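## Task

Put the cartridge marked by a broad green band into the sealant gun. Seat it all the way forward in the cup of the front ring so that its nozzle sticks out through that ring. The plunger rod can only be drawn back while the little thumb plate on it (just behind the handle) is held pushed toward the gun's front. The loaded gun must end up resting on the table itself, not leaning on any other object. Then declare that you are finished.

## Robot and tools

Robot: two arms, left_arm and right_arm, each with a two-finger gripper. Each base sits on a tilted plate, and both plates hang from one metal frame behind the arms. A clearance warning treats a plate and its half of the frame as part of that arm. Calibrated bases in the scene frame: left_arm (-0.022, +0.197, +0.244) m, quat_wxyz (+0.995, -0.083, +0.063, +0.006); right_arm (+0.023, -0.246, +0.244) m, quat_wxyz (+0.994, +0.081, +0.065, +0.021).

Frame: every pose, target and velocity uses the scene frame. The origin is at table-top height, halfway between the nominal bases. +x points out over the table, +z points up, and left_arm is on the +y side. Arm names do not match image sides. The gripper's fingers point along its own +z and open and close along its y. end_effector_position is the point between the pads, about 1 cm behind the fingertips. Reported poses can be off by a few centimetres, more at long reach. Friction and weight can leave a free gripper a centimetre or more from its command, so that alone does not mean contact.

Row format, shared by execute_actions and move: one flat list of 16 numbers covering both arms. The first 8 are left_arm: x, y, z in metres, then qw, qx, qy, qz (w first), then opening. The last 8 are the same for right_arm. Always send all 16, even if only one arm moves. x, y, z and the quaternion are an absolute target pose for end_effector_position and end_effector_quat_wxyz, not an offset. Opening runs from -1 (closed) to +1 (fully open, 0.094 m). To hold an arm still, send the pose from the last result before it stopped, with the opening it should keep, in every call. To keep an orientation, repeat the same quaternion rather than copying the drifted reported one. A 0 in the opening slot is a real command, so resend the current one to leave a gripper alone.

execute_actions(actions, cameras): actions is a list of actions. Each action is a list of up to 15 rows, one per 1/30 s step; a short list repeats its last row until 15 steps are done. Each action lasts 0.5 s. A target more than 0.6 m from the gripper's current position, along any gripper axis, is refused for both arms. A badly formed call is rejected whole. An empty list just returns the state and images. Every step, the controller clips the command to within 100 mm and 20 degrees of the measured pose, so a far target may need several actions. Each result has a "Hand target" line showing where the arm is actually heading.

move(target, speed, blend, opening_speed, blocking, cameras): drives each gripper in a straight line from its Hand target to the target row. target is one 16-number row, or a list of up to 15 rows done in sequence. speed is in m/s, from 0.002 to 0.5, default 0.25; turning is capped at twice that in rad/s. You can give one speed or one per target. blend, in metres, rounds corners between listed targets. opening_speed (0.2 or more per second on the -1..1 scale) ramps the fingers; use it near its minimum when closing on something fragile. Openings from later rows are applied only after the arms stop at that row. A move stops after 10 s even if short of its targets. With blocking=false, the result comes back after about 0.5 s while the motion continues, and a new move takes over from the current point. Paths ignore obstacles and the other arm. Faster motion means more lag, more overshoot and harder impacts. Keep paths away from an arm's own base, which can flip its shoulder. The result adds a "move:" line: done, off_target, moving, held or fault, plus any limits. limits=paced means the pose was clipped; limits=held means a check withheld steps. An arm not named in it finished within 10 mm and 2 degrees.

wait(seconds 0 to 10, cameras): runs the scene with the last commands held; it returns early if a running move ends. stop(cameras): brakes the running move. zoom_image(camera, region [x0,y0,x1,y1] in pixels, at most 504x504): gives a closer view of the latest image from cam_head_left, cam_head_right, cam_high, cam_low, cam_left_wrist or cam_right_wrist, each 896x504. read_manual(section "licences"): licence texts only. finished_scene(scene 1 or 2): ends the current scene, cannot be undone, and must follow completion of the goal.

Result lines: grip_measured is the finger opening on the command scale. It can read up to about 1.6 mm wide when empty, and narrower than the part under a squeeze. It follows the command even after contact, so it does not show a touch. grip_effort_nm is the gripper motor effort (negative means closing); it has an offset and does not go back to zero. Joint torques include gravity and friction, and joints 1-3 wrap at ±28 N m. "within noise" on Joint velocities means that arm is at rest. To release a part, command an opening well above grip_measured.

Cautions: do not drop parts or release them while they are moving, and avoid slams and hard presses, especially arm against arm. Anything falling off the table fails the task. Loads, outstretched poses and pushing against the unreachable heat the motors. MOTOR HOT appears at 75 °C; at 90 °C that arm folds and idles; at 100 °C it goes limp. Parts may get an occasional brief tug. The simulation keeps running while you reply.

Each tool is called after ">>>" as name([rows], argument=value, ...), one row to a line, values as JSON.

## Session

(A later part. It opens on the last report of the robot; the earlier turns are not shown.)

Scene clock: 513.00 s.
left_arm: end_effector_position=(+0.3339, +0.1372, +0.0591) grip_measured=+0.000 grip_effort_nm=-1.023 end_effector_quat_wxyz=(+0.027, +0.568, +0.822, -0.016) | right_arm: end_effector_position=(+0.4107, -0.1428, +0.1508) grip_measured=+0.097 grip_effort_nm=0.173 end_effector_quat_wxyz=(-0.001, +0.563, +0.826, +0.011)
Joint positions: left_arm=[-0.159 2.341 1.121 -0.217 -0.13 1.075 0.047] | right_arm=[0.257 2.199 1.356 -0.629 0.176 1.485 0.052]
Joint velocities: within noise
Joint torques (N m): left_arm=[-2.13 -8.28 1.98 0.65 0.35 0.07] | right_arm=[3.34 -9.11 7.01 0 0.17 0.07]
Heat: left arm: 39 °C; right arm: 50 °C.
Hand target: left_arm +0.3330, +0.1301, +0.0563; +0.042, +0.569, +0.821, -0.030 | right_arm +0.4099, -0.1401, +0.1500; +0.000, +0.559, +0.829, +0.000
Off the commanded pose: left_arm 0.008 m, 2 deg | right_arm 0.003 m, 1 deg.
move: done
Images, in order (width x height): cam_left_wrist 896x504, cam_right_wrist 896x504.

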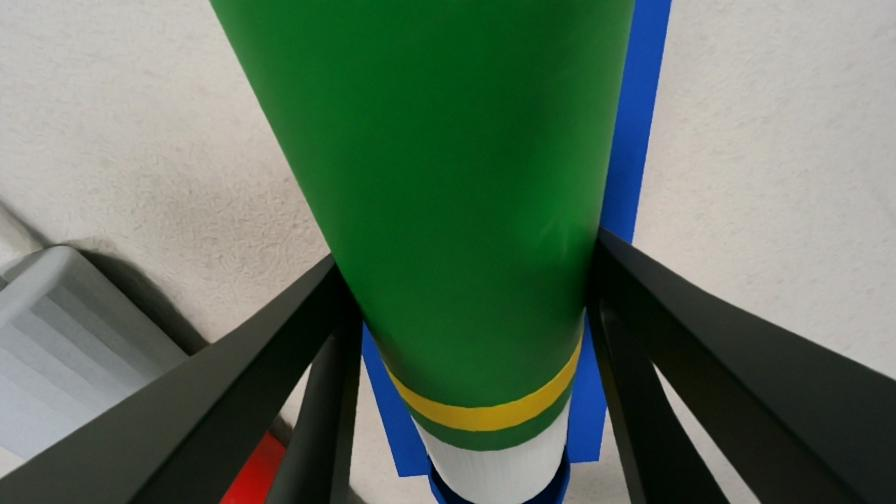

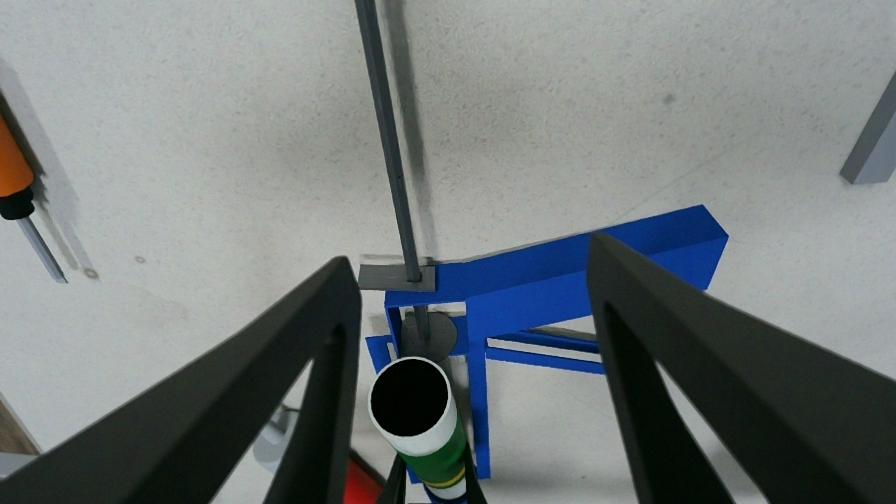

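>>> move([
  [0.3275,0.1295,0.082,0.0430,0.5870,0.8073,-0.0312,-0.1,0.41,-0.14,0.15,0,0.5592,0.829,0,0.1],
], speed=0.03, cameras=["cam_right_wrist","cam_left_wrist"])

>>> zoom_image(camera="cam_right_wrist", region=[330, 240, 560, 504])

Scene clock: 521.63 s.
left_arm: end_effector_position=(+0.3248, +0.1347, +0.0630) grip_measured=+0.000 grip_effort_nm=-1.028 end_effector_quat_wxyz=(+0.033, +0.578, +0.815, -0.027) | right_arm: end_effector_position=(+0.4104, -0.1430, +0.1508) grip_measured=+0.097 grip_effort_nm=0.173 end_effector_quat_wxyz=(-0.001, +0.563, +0.826, +0.011)
Joint positions: left_arm=[-0.159 2.312 1.075 -0.199 -0.104 1.101 0.047] | right_arm=[0.257 2.199 1.356 -0.63 0.177 1.486 0.052]
Joint velocities: within noise
Joint torques (N m): left_arm=[-3.22 -12.79 2.35 -0.02 0.18 0.12] | right_arm=[3.47 -9.09 6.99 0.03 0.17 0.05]
Heat: left arm: 41 °C; right arm: 51 °C.
Hand target: left_arm +0.3275, +0.1295, +0.0808; +0.043, +0.587, +0.808, -0.031 | right_arm +0.4099, -0.1400, +0.1499; +0.000, +0.559, +0.829, +0.000
Off the commanded pose: left_arm 0.020 m, 2 deg | right_arm 0.003 m, 1 deg.
move: off_target (left_arm)
Images, in order (width x height): cam_left_wrist 896x504, cam_right_wrist 896x504.

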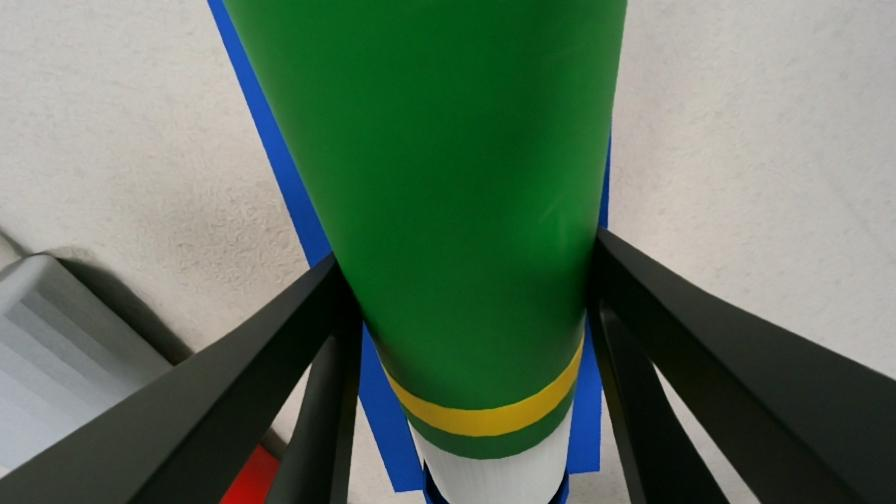

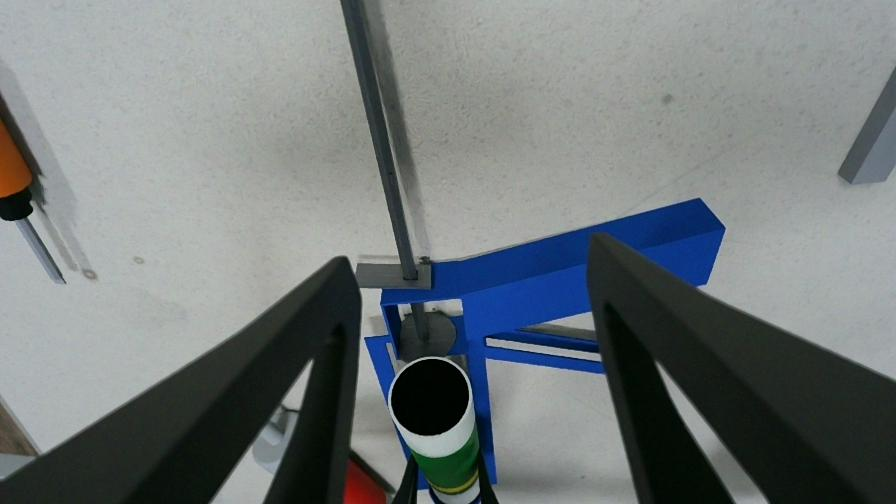

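Scaled by 1.909 from the camera's 896x504 image, which has a finer 1280x720 frame.

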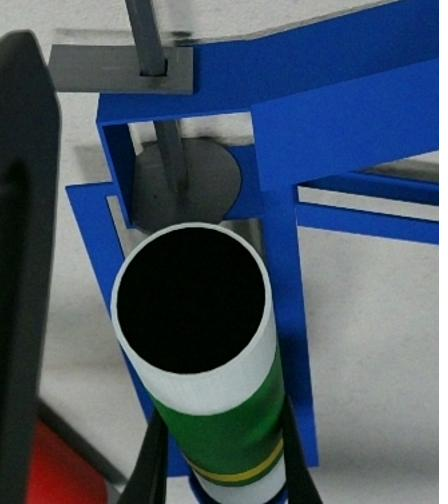

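>>> execute_actions(actions=[])

>>> zoom_image(camera="cam_right_wrist", region=[330, 240, 560, 504])

>>> zoom_image(camera="cam_low", region=[380, 200, 640, 350])

>>> zoom_image(camera="cam_left_wrist", region=[200, 0, 700, 504])

Scene clock: 537.43 s.
left_arm: end_effector_position=(+0.3247, +0.1347, +0.0630) grip_measured=+0.000 grip_effort_nm=-1.023 end_effector_quat_wxyz=(+0.033, +0.579, +0.814, -0.027) | right_arm: end_effector_position=(+0.4103, -0.1430, +0.1508) grip_measured=+0.097 grip_effort_nm=0.173 end_effector_quat_wxyz=(-0.001, +0.563, +0.826, +0.010)
Joint positions: left_arm=[-0.159 2.312 1.075 -0.199 -0.104 1.101 0.047] | right_arm=[0.257 2.199 1.356 -0.631 0.177 1.486 0.052]
Joint velocities: within noise
Joint torques (N m): left_arm=[-3.37 -12.71 2.47 -0.01 0.17 0.14] | right_arm=[3.41 -8.99 7.01 0.02 0.13 0.07]
Heat: left arm: 47 °C; right arm: 53 °C.
Hand target: left_arm +0.3274, +0.1295, +0.0808; +0.043, +0.587, +0.808, -0.031 | right_arm +0.4099, -0.1400, +0.1499; +0.000, +0.559, +0.829, +0.000
Tool commands: left_gripper/opening=-0.1 right_gripper/opening=+0.1
Off the commanded pose: left_arm 0.020 m, 2 deg | right_arm 0.003 m, 1 deg.

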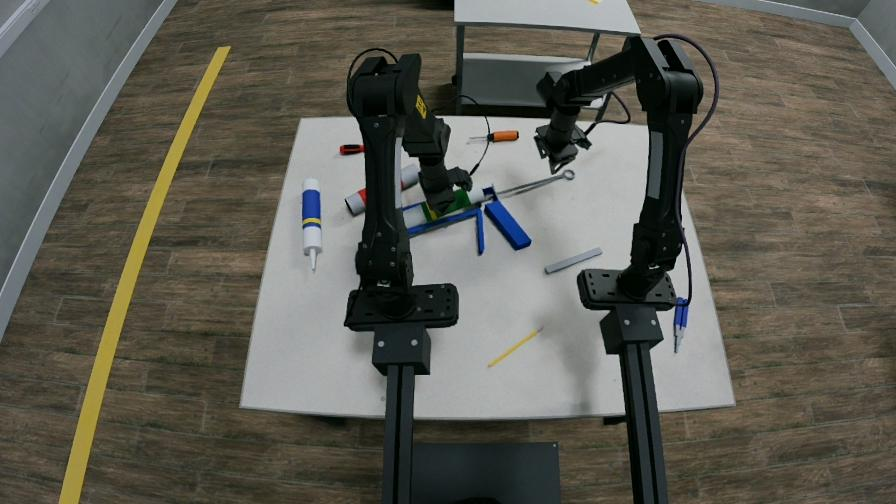

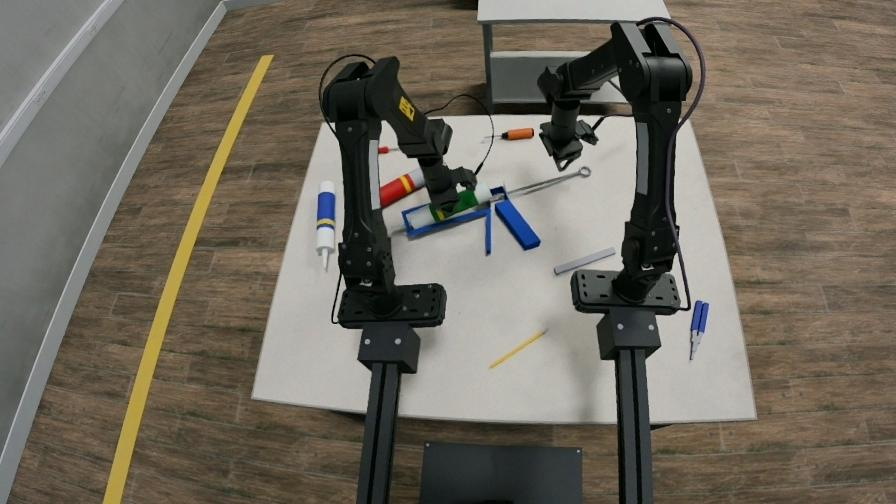

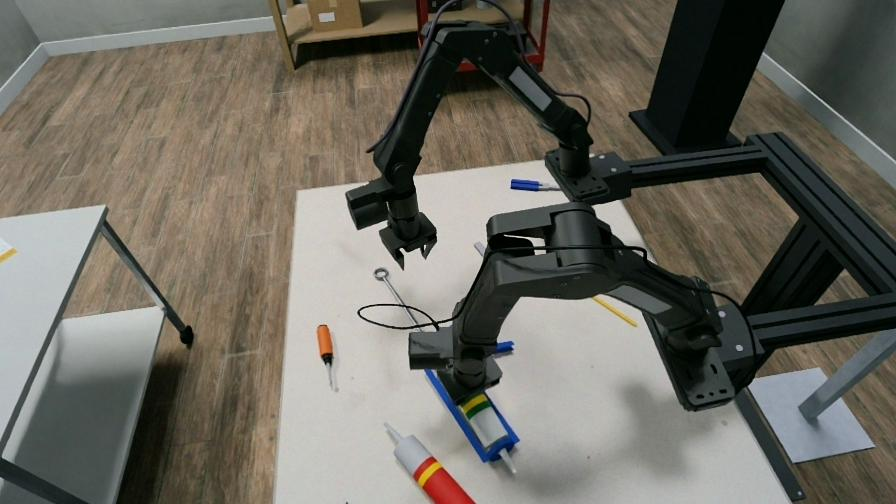

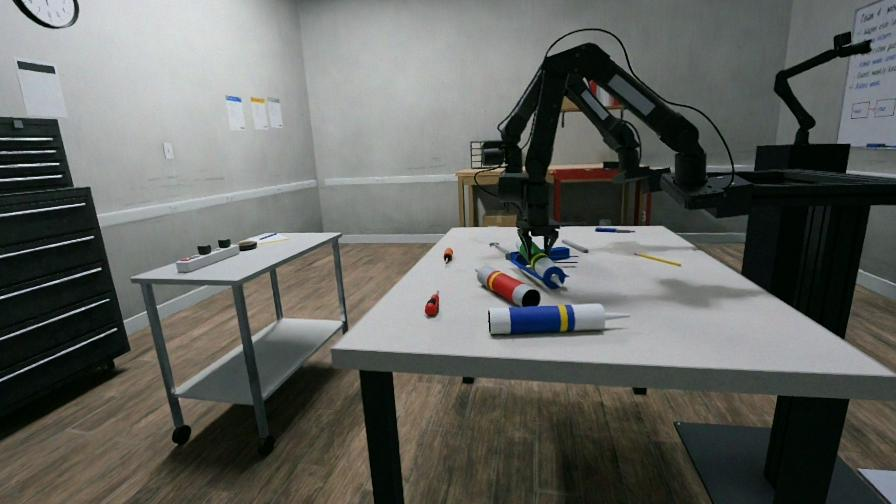

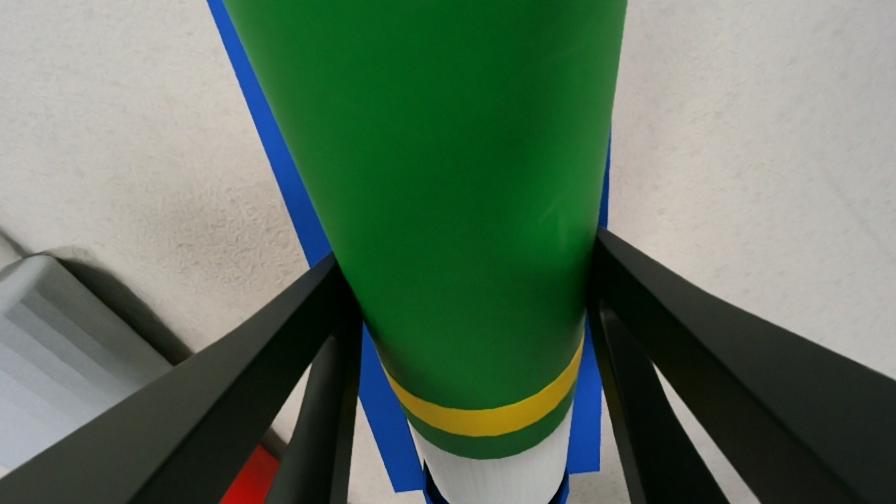

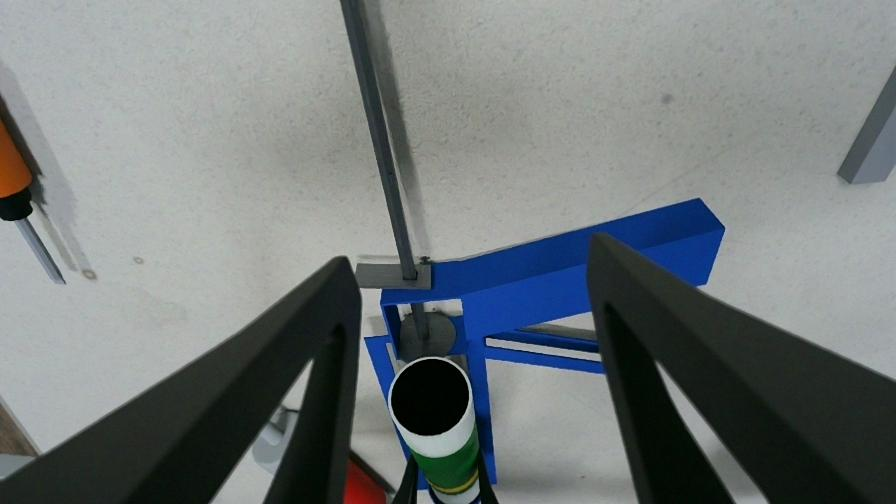

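Scaled by 1.909 from the camera's 896x504 image, which has a finer 1280x720 frame.

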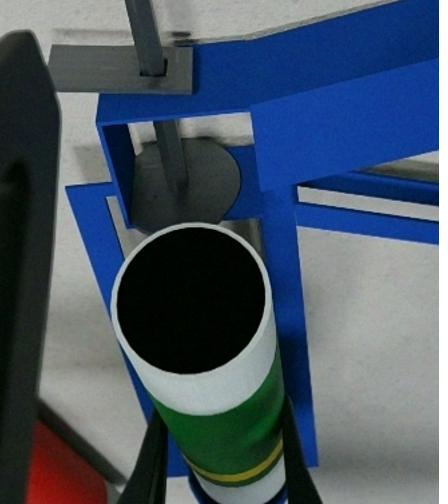

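Scaled by 1.938 from the camera's 896x504 image, which has a finer 1280x720 frame.

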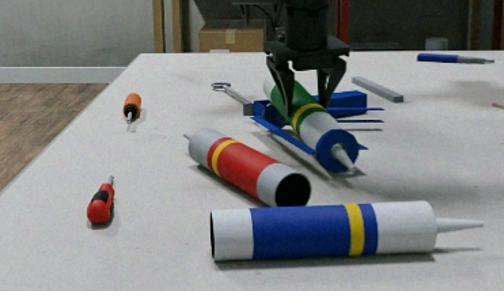

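Scaled by 1.000.

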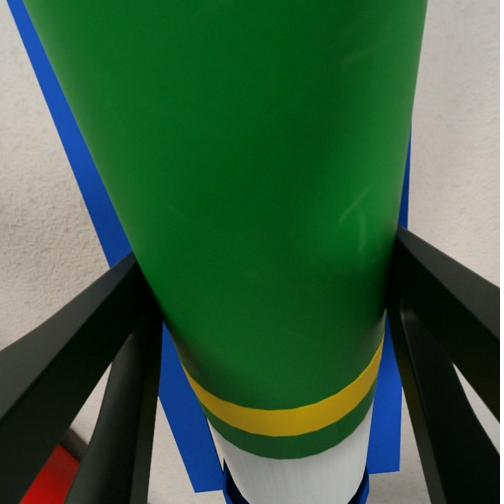

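>>> move([
  [0.330,0.1305,0.056,0.0425,0.5818,0.8112,-0.0305,-0.1,0.41,-0.14,0.15,0,0.5592,0.829,0,0.1],
], speed=0.02, cameras=["cam_left_wrist","cam_right_wrist","cam_low","cam_high"])

>>> zoom_image(camera="cam_right_wrist", region=[330, 240, 560, 504])

>>> zoom_image(camera="cam_low", region=[500, 225, 580, 295])

Scene clock: 543.53 s.
left_arm: end_effector_position=(+0.3240, +0.1343, +0.0605) grip_measured=+0.000 grip_effort_nm=-1.038 end_effector_quat_wxyz=(+0.033, +0.580, +0.813, -0.027) | right_arm: end_effector_position=(+0.4103, -0.1430, +0.1508) grip_measured=+0.097 grip_effort_nm=0.173 end_effector_quat_wxyz=(-0.001, +0.563, +0.826, +0.010)
Joint positions: left_arm=[-0.159 2.32 1.075 -0.191 -0.104 1.105 0.047] | right_arm=[0.257 2.199 1.356 -0.631 0.177 1.486 0.052]
Joint velocities: within noise
Joint torques (N m): left_arm=[-1.96 -6.83 4.86 0.44 0.14 0.13] | right_arm=[3.45 -9.17 7.04 0.02 0.16 0.08]
Heat: left arm: 47 °C; right arm: 53 °C.
Hand target: left_arm +0.3298, +0.1306, +0.0562; +0.042, +0.582, +0.812, -0.030 | right_arm +0.4099, -0.1400, +0.1499; +0.000, +0.559, +0.829, +0.000
Off the commanded pose: left_arm 0.008 m, 1 deg | right_arm 0.003 m, 1 deg.
move: done
Images, in order (width x height): cam_high 896x504, cam_low 896x504, cam_left_wrist 896x504, cam_right_wrist 896x504.

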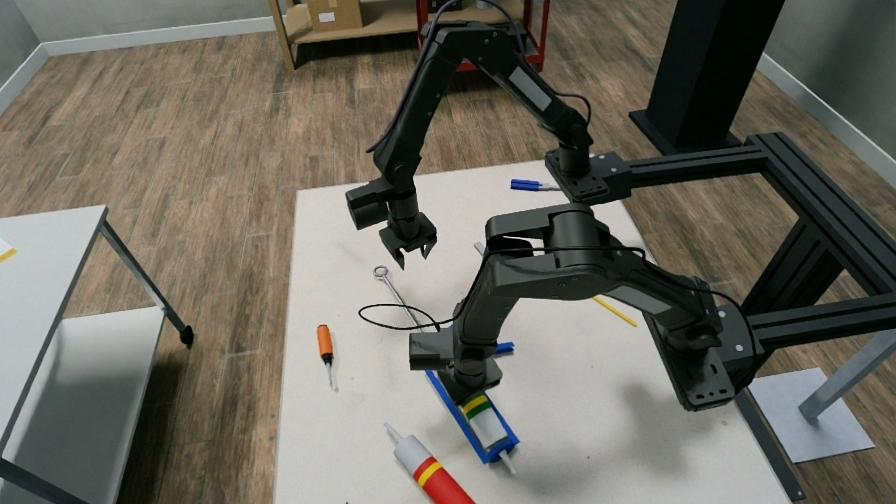

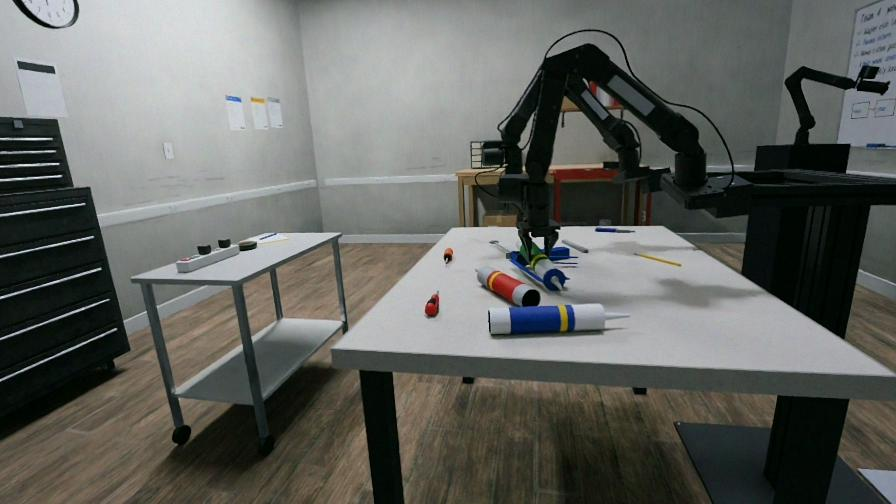

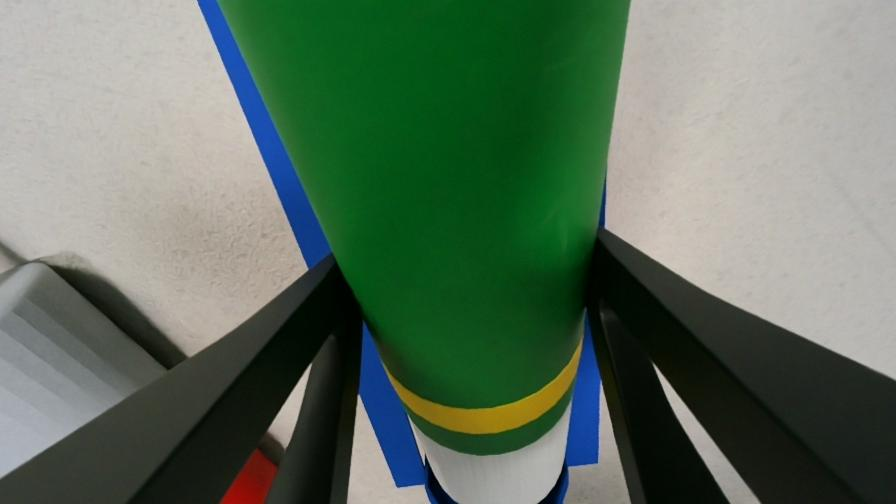

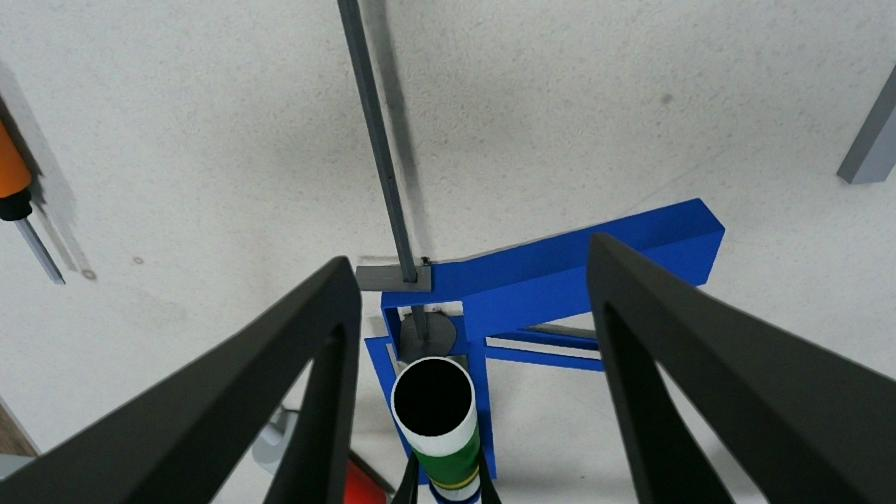

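Scaled by 1.909 from the camera's 896x504 image, which has a finer 1280x720 frame.

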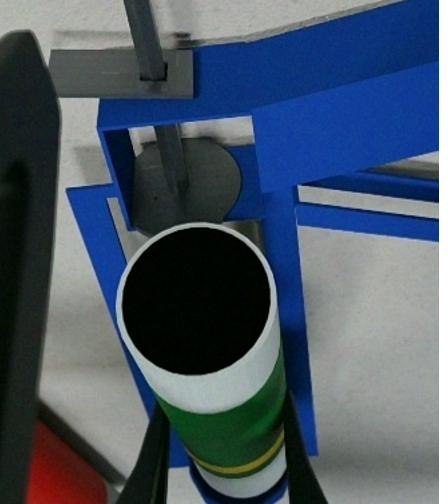

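Scaled by 6.300 from the camera's 896x504 image, which has a finer 1280x720 frame.

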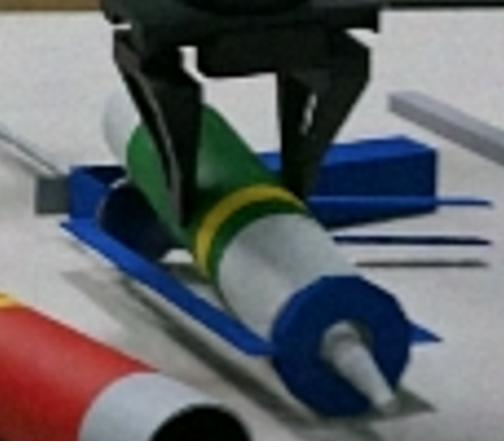

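>>> move([
  [0.3315,0.130,0.048,0.0142,0.5830,0.8121,-0.0102,-0.1,0.41,-0.14,0.15,0,0.5592,0.829,0,0.1],
], speed=0.02, cameras=["cam_left_wrist","cam_right_wrist","cam_low","cam_high"])

>>> zoom_image(camera="cam_right_wrist", region=[330, 240, 560, 504])

>>> zoom_image(camera="cam_low", region=[500, 225, 580, 295])

Scene clock: 549.70 s.
left_arm: end_effector_position=(+0.3251, +0.1350, +0.0591) grip_measured=+0.000 grip_effort_nm=-1.033 end_effector_quat_wxyz=(+0.010, +0.583, +0.812, -0.022) | right_arm: end_effector_position=(+0.4102, -0.1431, +0.1508) grip_measured=+0.097 grip_effort_nm=0.168 end_effector_quat_wxyz=(-0.001, +0.563, +0.826, +0.010)
Joint positions: left_arm=[-0.171 2.344 1.125 -0.255 -0.135 1.095 0.047] | right_arm=[0.257 2.199 1.356 -0.631 0.177 1.486 0.052]
Joint velocities: within noise
Joint torques (N m): left_arm=[-3.43 -5.45 5.27 0.61 -0.14 -0.17] | right_arm=[3.37 -9.09 7.15 0.05 0.16 0.04]
Heat: left arm: 44 °C; right arm: 53 °C.
Hand target: left_arm +0.3309, +0.1301, +0.0487; +0.014, +0.583, +0.812, -0.011 | right_arm +0.4098, -0.1401, +0.1499; +0.000, +0.559, +0.829, +0.000
Off the commanded pose: left_arm 0.014 m, 1 deg | right_arm 0.003 m, 1 deg.
move: off_target (left_arm)
Images, in order (width x height): cam_high 896x504, cam_low 896x504, cam_left_wrist 896x504, cam_right_wrist 896x504.

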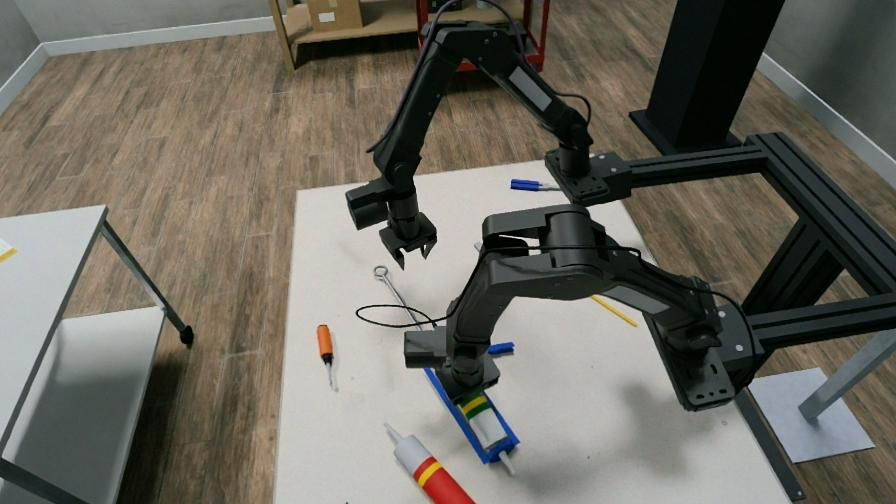

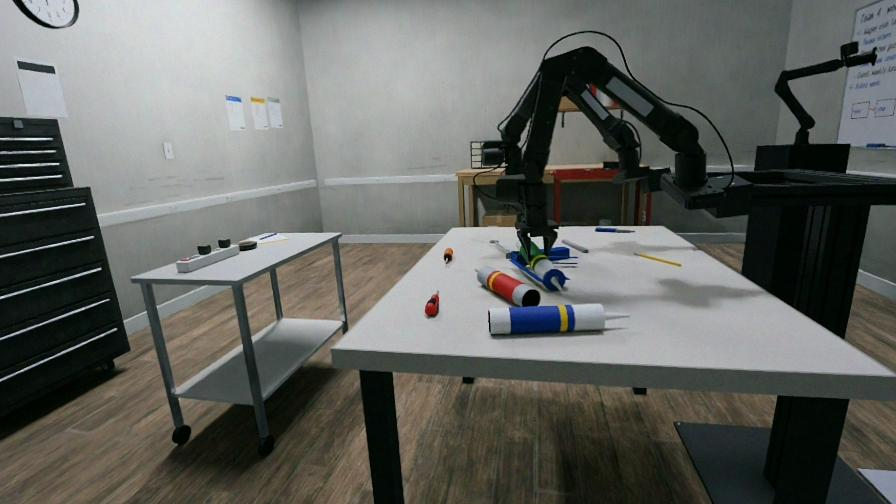

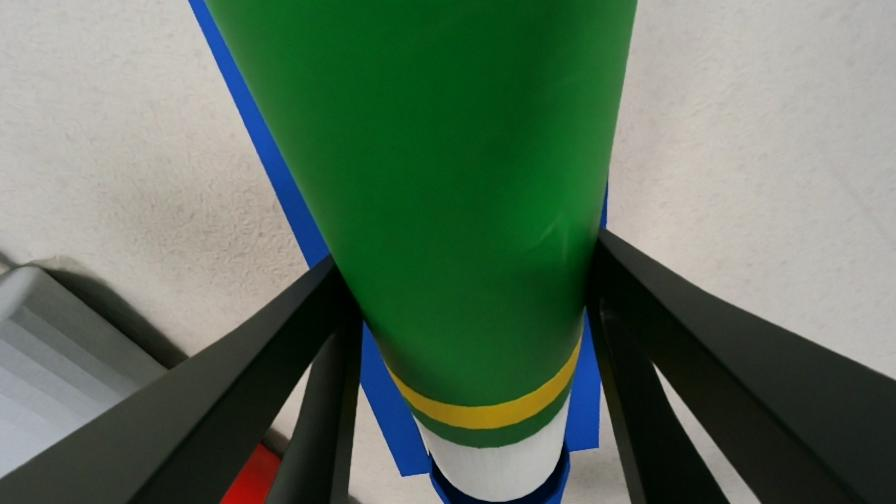

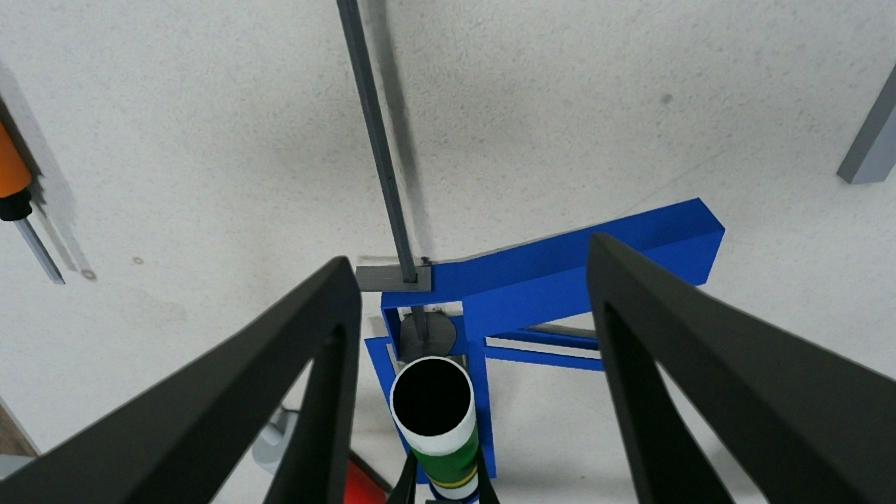

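Scaled by 1.909 from the camera's 896x504 image, which has a finer 1280x720 frame.

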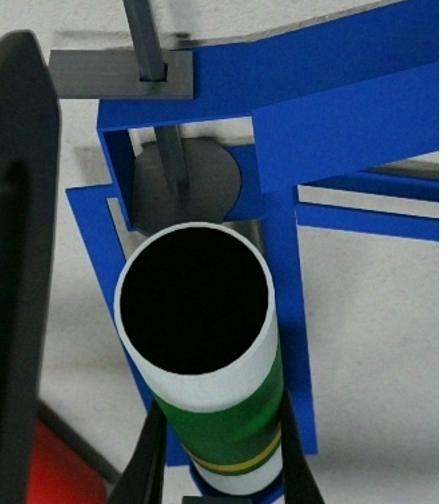

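Scaled by 6.300 from the camera's 896x504 image, which has a finer 1280x720 frame.

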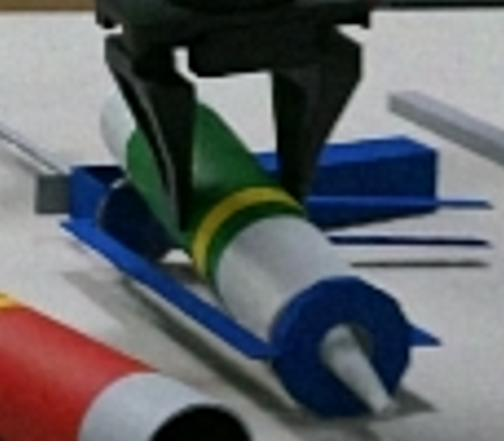

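>>> move([
  [0.338,0.133,0.062,0.0420,0.5747,0.8160,-0.0300,-0.1,0.41,-0.14,0.15,0,0.5592,0.829,0,0.1],
  [0.338,0.133,0.048,0.0210,0.5757,0.8170,-0.0150,-0.1,0.41,-0.14,0.15,0,0.5592,0.829,0,0.1],
], speed=0.03, cameras=["cam_left_wrist","cam_right_wrist","cam_low","cam_high"])

>>> zoom_image(camera="cam_right_wrist", region=[330, 240, 560, 504])

>>> zoom_image(camera="cam_low", region=[500, 225, 580, 295])

Scene clock: 561.10 s.
left_arm: end_effector_position=(+0.3258, +0.1352, +0.0592) grip_measured=+0.000 grip_effort_nm=-1.028 end_effector_quat_wxyz=(+0.011, +0.583, +0.812, -0.033) | right_arm: end_effector_position=(+0.4102, -0.1431, +0.1508) grip_measured=+0.097 grip_effort_nm=0.168 end_effector_quat_wxyz=(-0.001, +0.563, +0.826, +0.010)
Joint positions: left_arm=[-0.16 2.347 1.138 -0.273 -0.115 1.103 0.047] | right_arm=[0.257 2.199 1.356 -0.631 0.177 1.486 0.052]
Joint velocities: within noise
Joint torques (N m): left_arm=[-2.84 -5.46 5.61 0.67 -0.16 -0.21] | right_arm=[3.4 -9.11 7.01 0.03 0.15 0.08]
Heat: left arm: 41 °C; right arm: 53 °C.
Hand target: left_arm +0.3373, +0.1331, +0.0491; +0.021, +0.576, +0.817, -0.016 | right_arm +0.4099, -0.1401, +0.1499; +0.000, +0.559, +0.829, +0.000
Off the commanded pose: left_arm 0.017 m, 3 deg | right_arm 0.003 m, 1 deg.
move: off_target (left_arm)
Images, in order (width x height): cam_high 896x504, cam_low 896x504, cam_left_wrist 896x504, cam_right_wrist 896x504.

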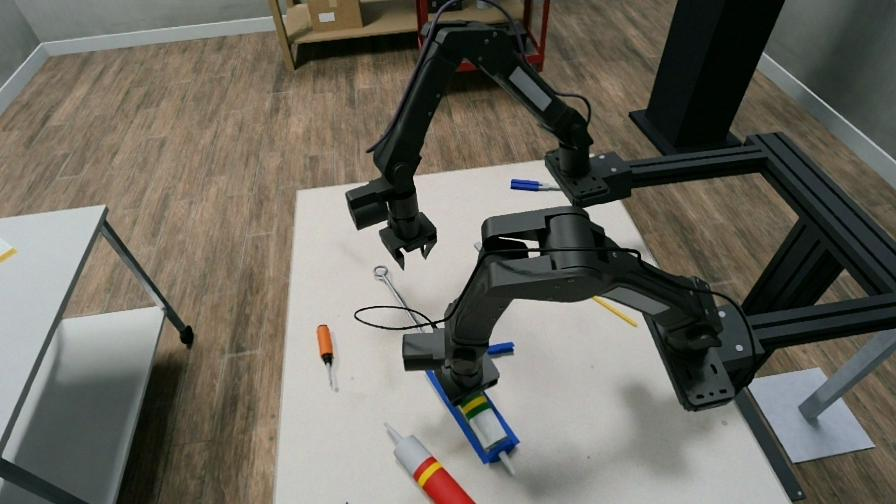

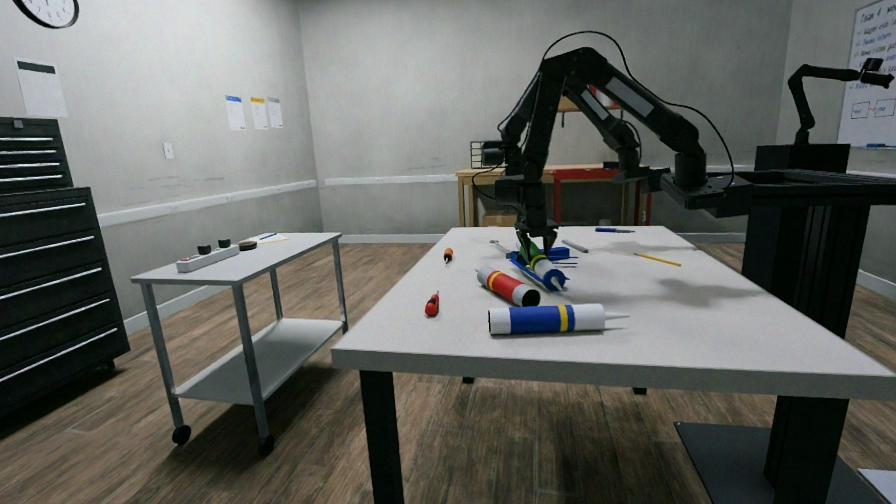

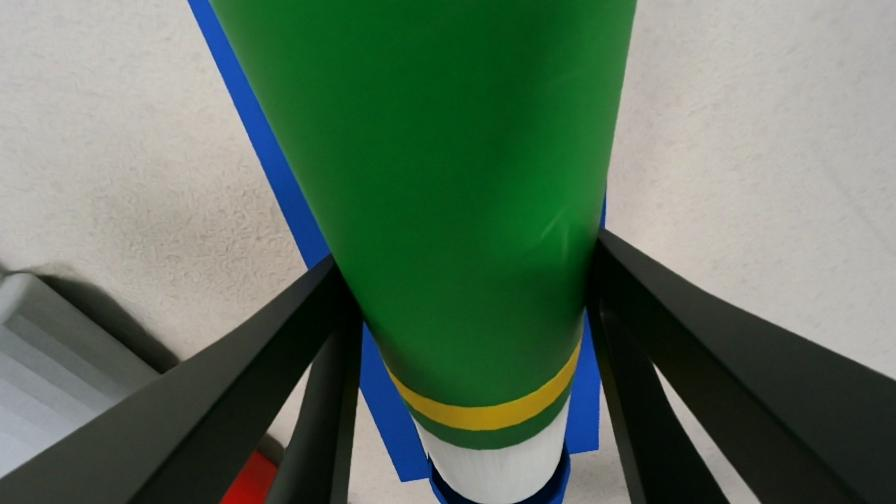

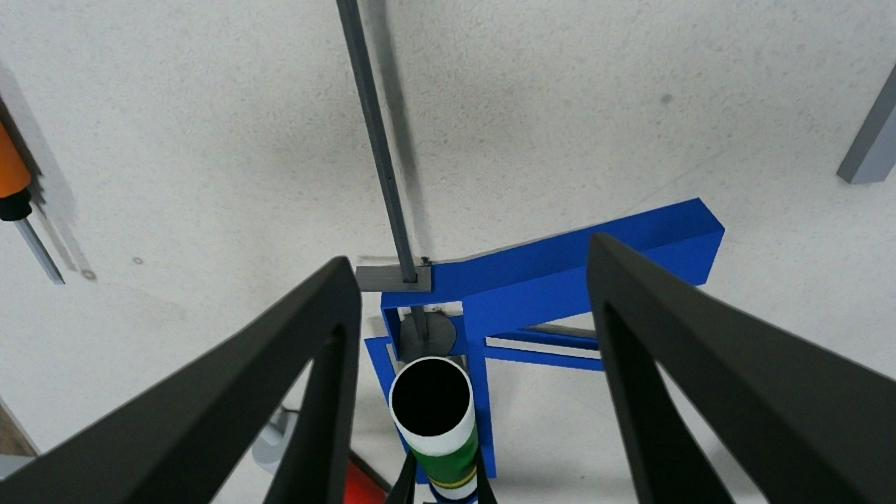

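Scaled by 1.909 from the camera's 896x504 image, which has a finer 1280x720 frame.

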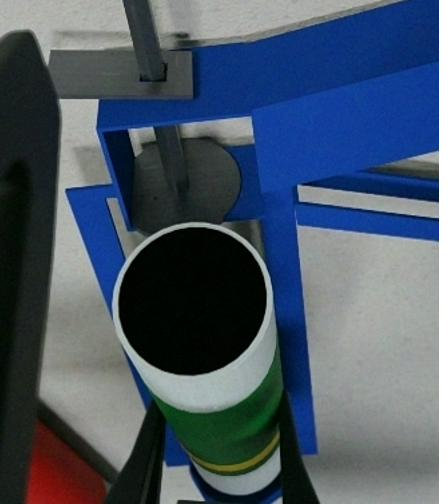

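Scaled by 6.300 from the camera's 896x504 image, which has a finer 1280x720 frame.

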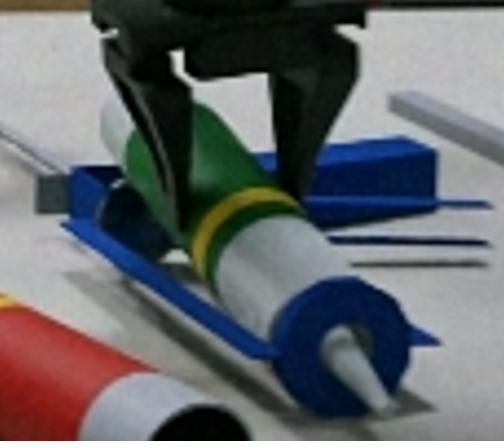

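>>> zoom_image(camera="cam_high", region=[420, 370, 540, 480])

>>> zoom_image(camera="cam_head_left", region=[380, 170, 510, 260])

>>> zoom_image(camera="cam_left_wrist", region=[350, 340, 650, 504])

>>> zoom_image(camera="cam_right_wrist", region=[350, 300, 550, 440])

Scaled by 4.200 from the camera's 896x504 image, which has a finer 1280x720 frame.

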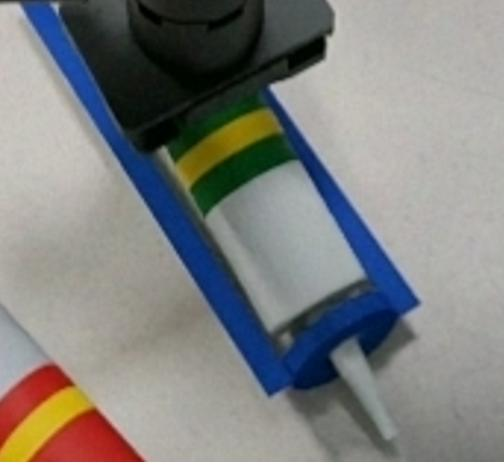

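This scene's latest camera images include none from cam_head_left. They are from: cam_high, cam_low, cam_left_wrist, cam_right_wrist. cam_head_left's image comes with the result of a call that names it in "cameras".

Scaled by 1.680 from the camera's 896x504 image, which has a finer 1280x720 frame.

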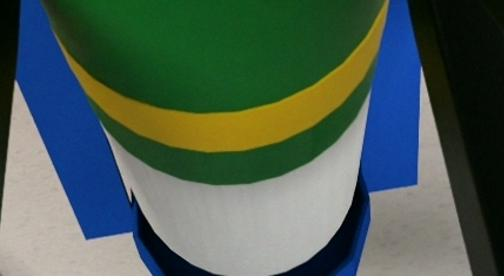

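Scaled by 2.520 from the camera's 896x504 image, which has a finer 1280x720 frame.

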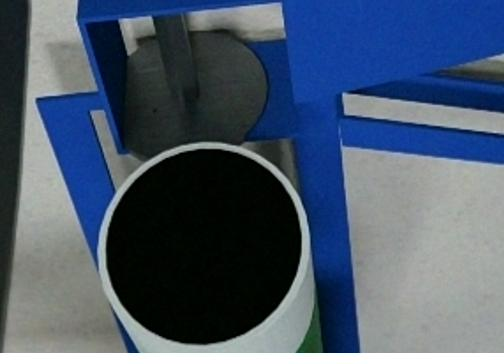

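>>> move([
  [0.337,0.137,0.085,0.0288,0.5661,0.8236,-0.0198,-0.1,0.41,-0.14,0.15,0,0.5592,0.829,0,0.1],
], speed=0.03, cameras=["cam_left_wrist","cam_right_wrist","cam_high"])

>>> zoom_image(camera="cam_right_wrist", region=[330, 240, 560, 504])

>>> zoom_image(camera="cam_high", region=[420, 370, 540, 480])

Scene clock: 624.10 s.
left_arm: end_effector_position=(+0.3253, +0.1369, +0.0644) grip_measured=+0.000 grip_effort_nm=-1.033 end_effector_quat_wxyz=(+0.011, +0.573, +0.819, -0.030) | right_arm: end_effector_position=(+0.4102, -0.1431, +0.1508) grip_measured=+0.097 grip_effort_nm=0.168 end_effector_quat_wxyz=(-0.001, +0.563, +0.826, +0.010)
Joint positions: left_arm=[-0.16 2.326 1.126 -0.277 -0.118 1.079 0.047] | right_arm=[0.257 2.199 1.356 -0.631 0.177 1.486 0.052]
Joint velocities: within noise
Joint torques (N m): left_arm=[-2.71 -13.39 2.93 0.08 -0.04 -0.17] | right_arm=[3.41 -9.13 6.98 0.04 0.15 0.05]
Heat: left arm: 38 °C; right arm: 53 °C.
Hand target: left_arm +0.3368, +0.1369, +0.0840; +0.029, +0.566, +0.824, -0.020 | right_arm +0.4099, -0.1401, +0.1499; +0.000, +0.559, +0.829, +0.000
Off the commanded pose: left_arm 0.024 m, 2 deg | right_arm 0.003 m, 1 deg.
move: off_target (left_arm)
Images, in order (width x height): cam_high 896x504, cam_left_wrist 896x504, cam_right_wrist 896x504.

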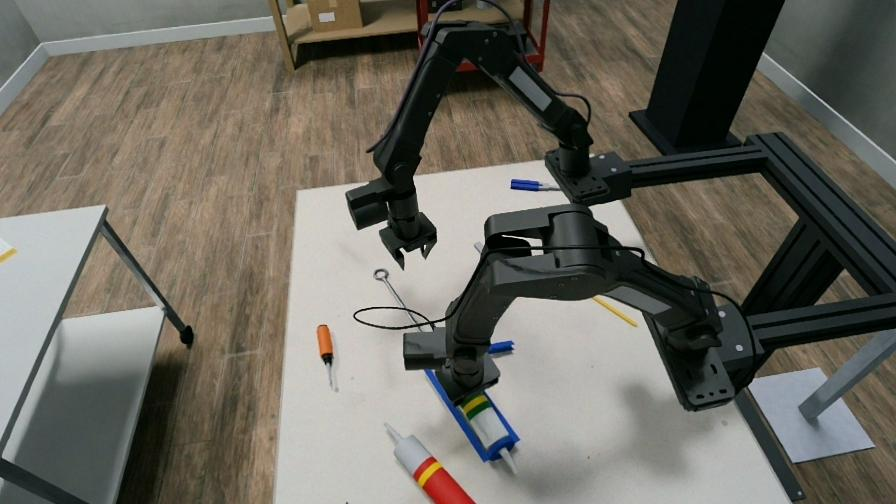

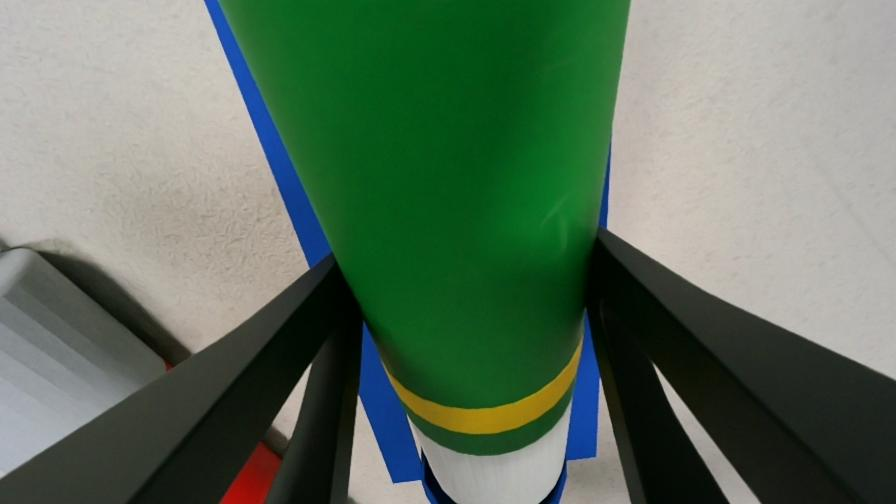

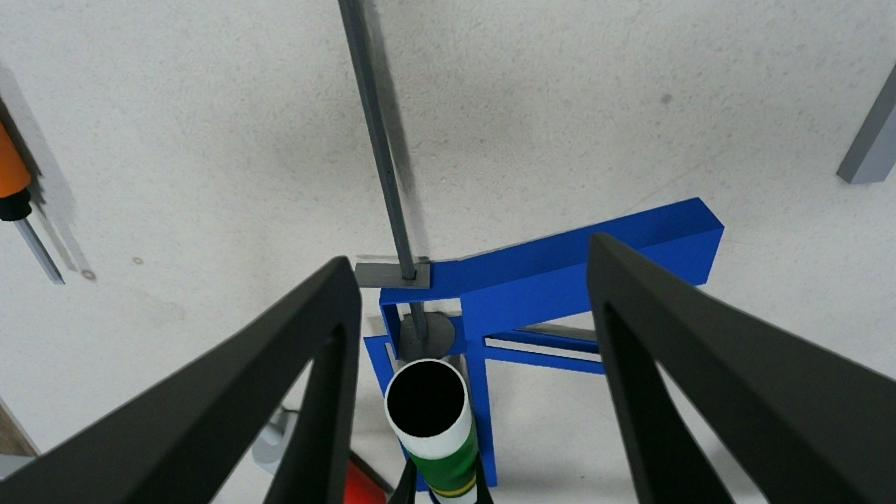

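Scaled by 1.909 from the camera's 896x504 image, which has a finer 1280x720 frame.

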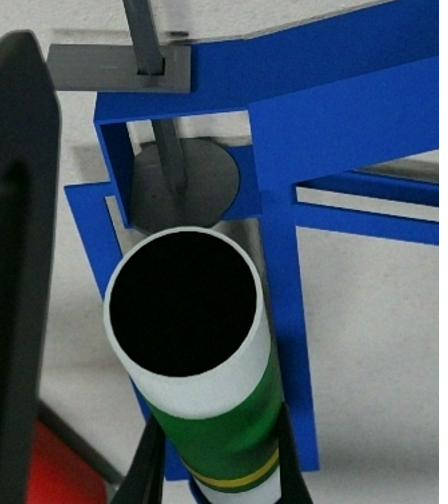

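Scaled by 4.200 from the camera's 896x504 image, which has a finer 1280x720 frame.

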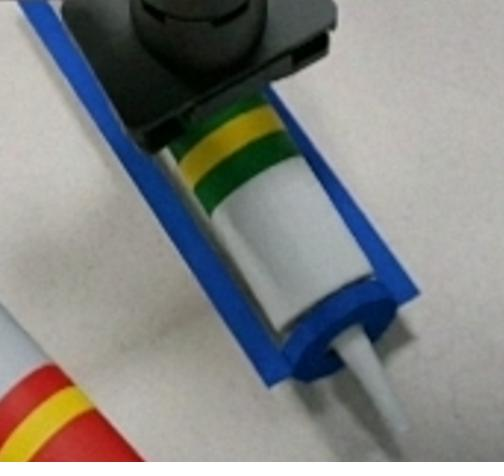

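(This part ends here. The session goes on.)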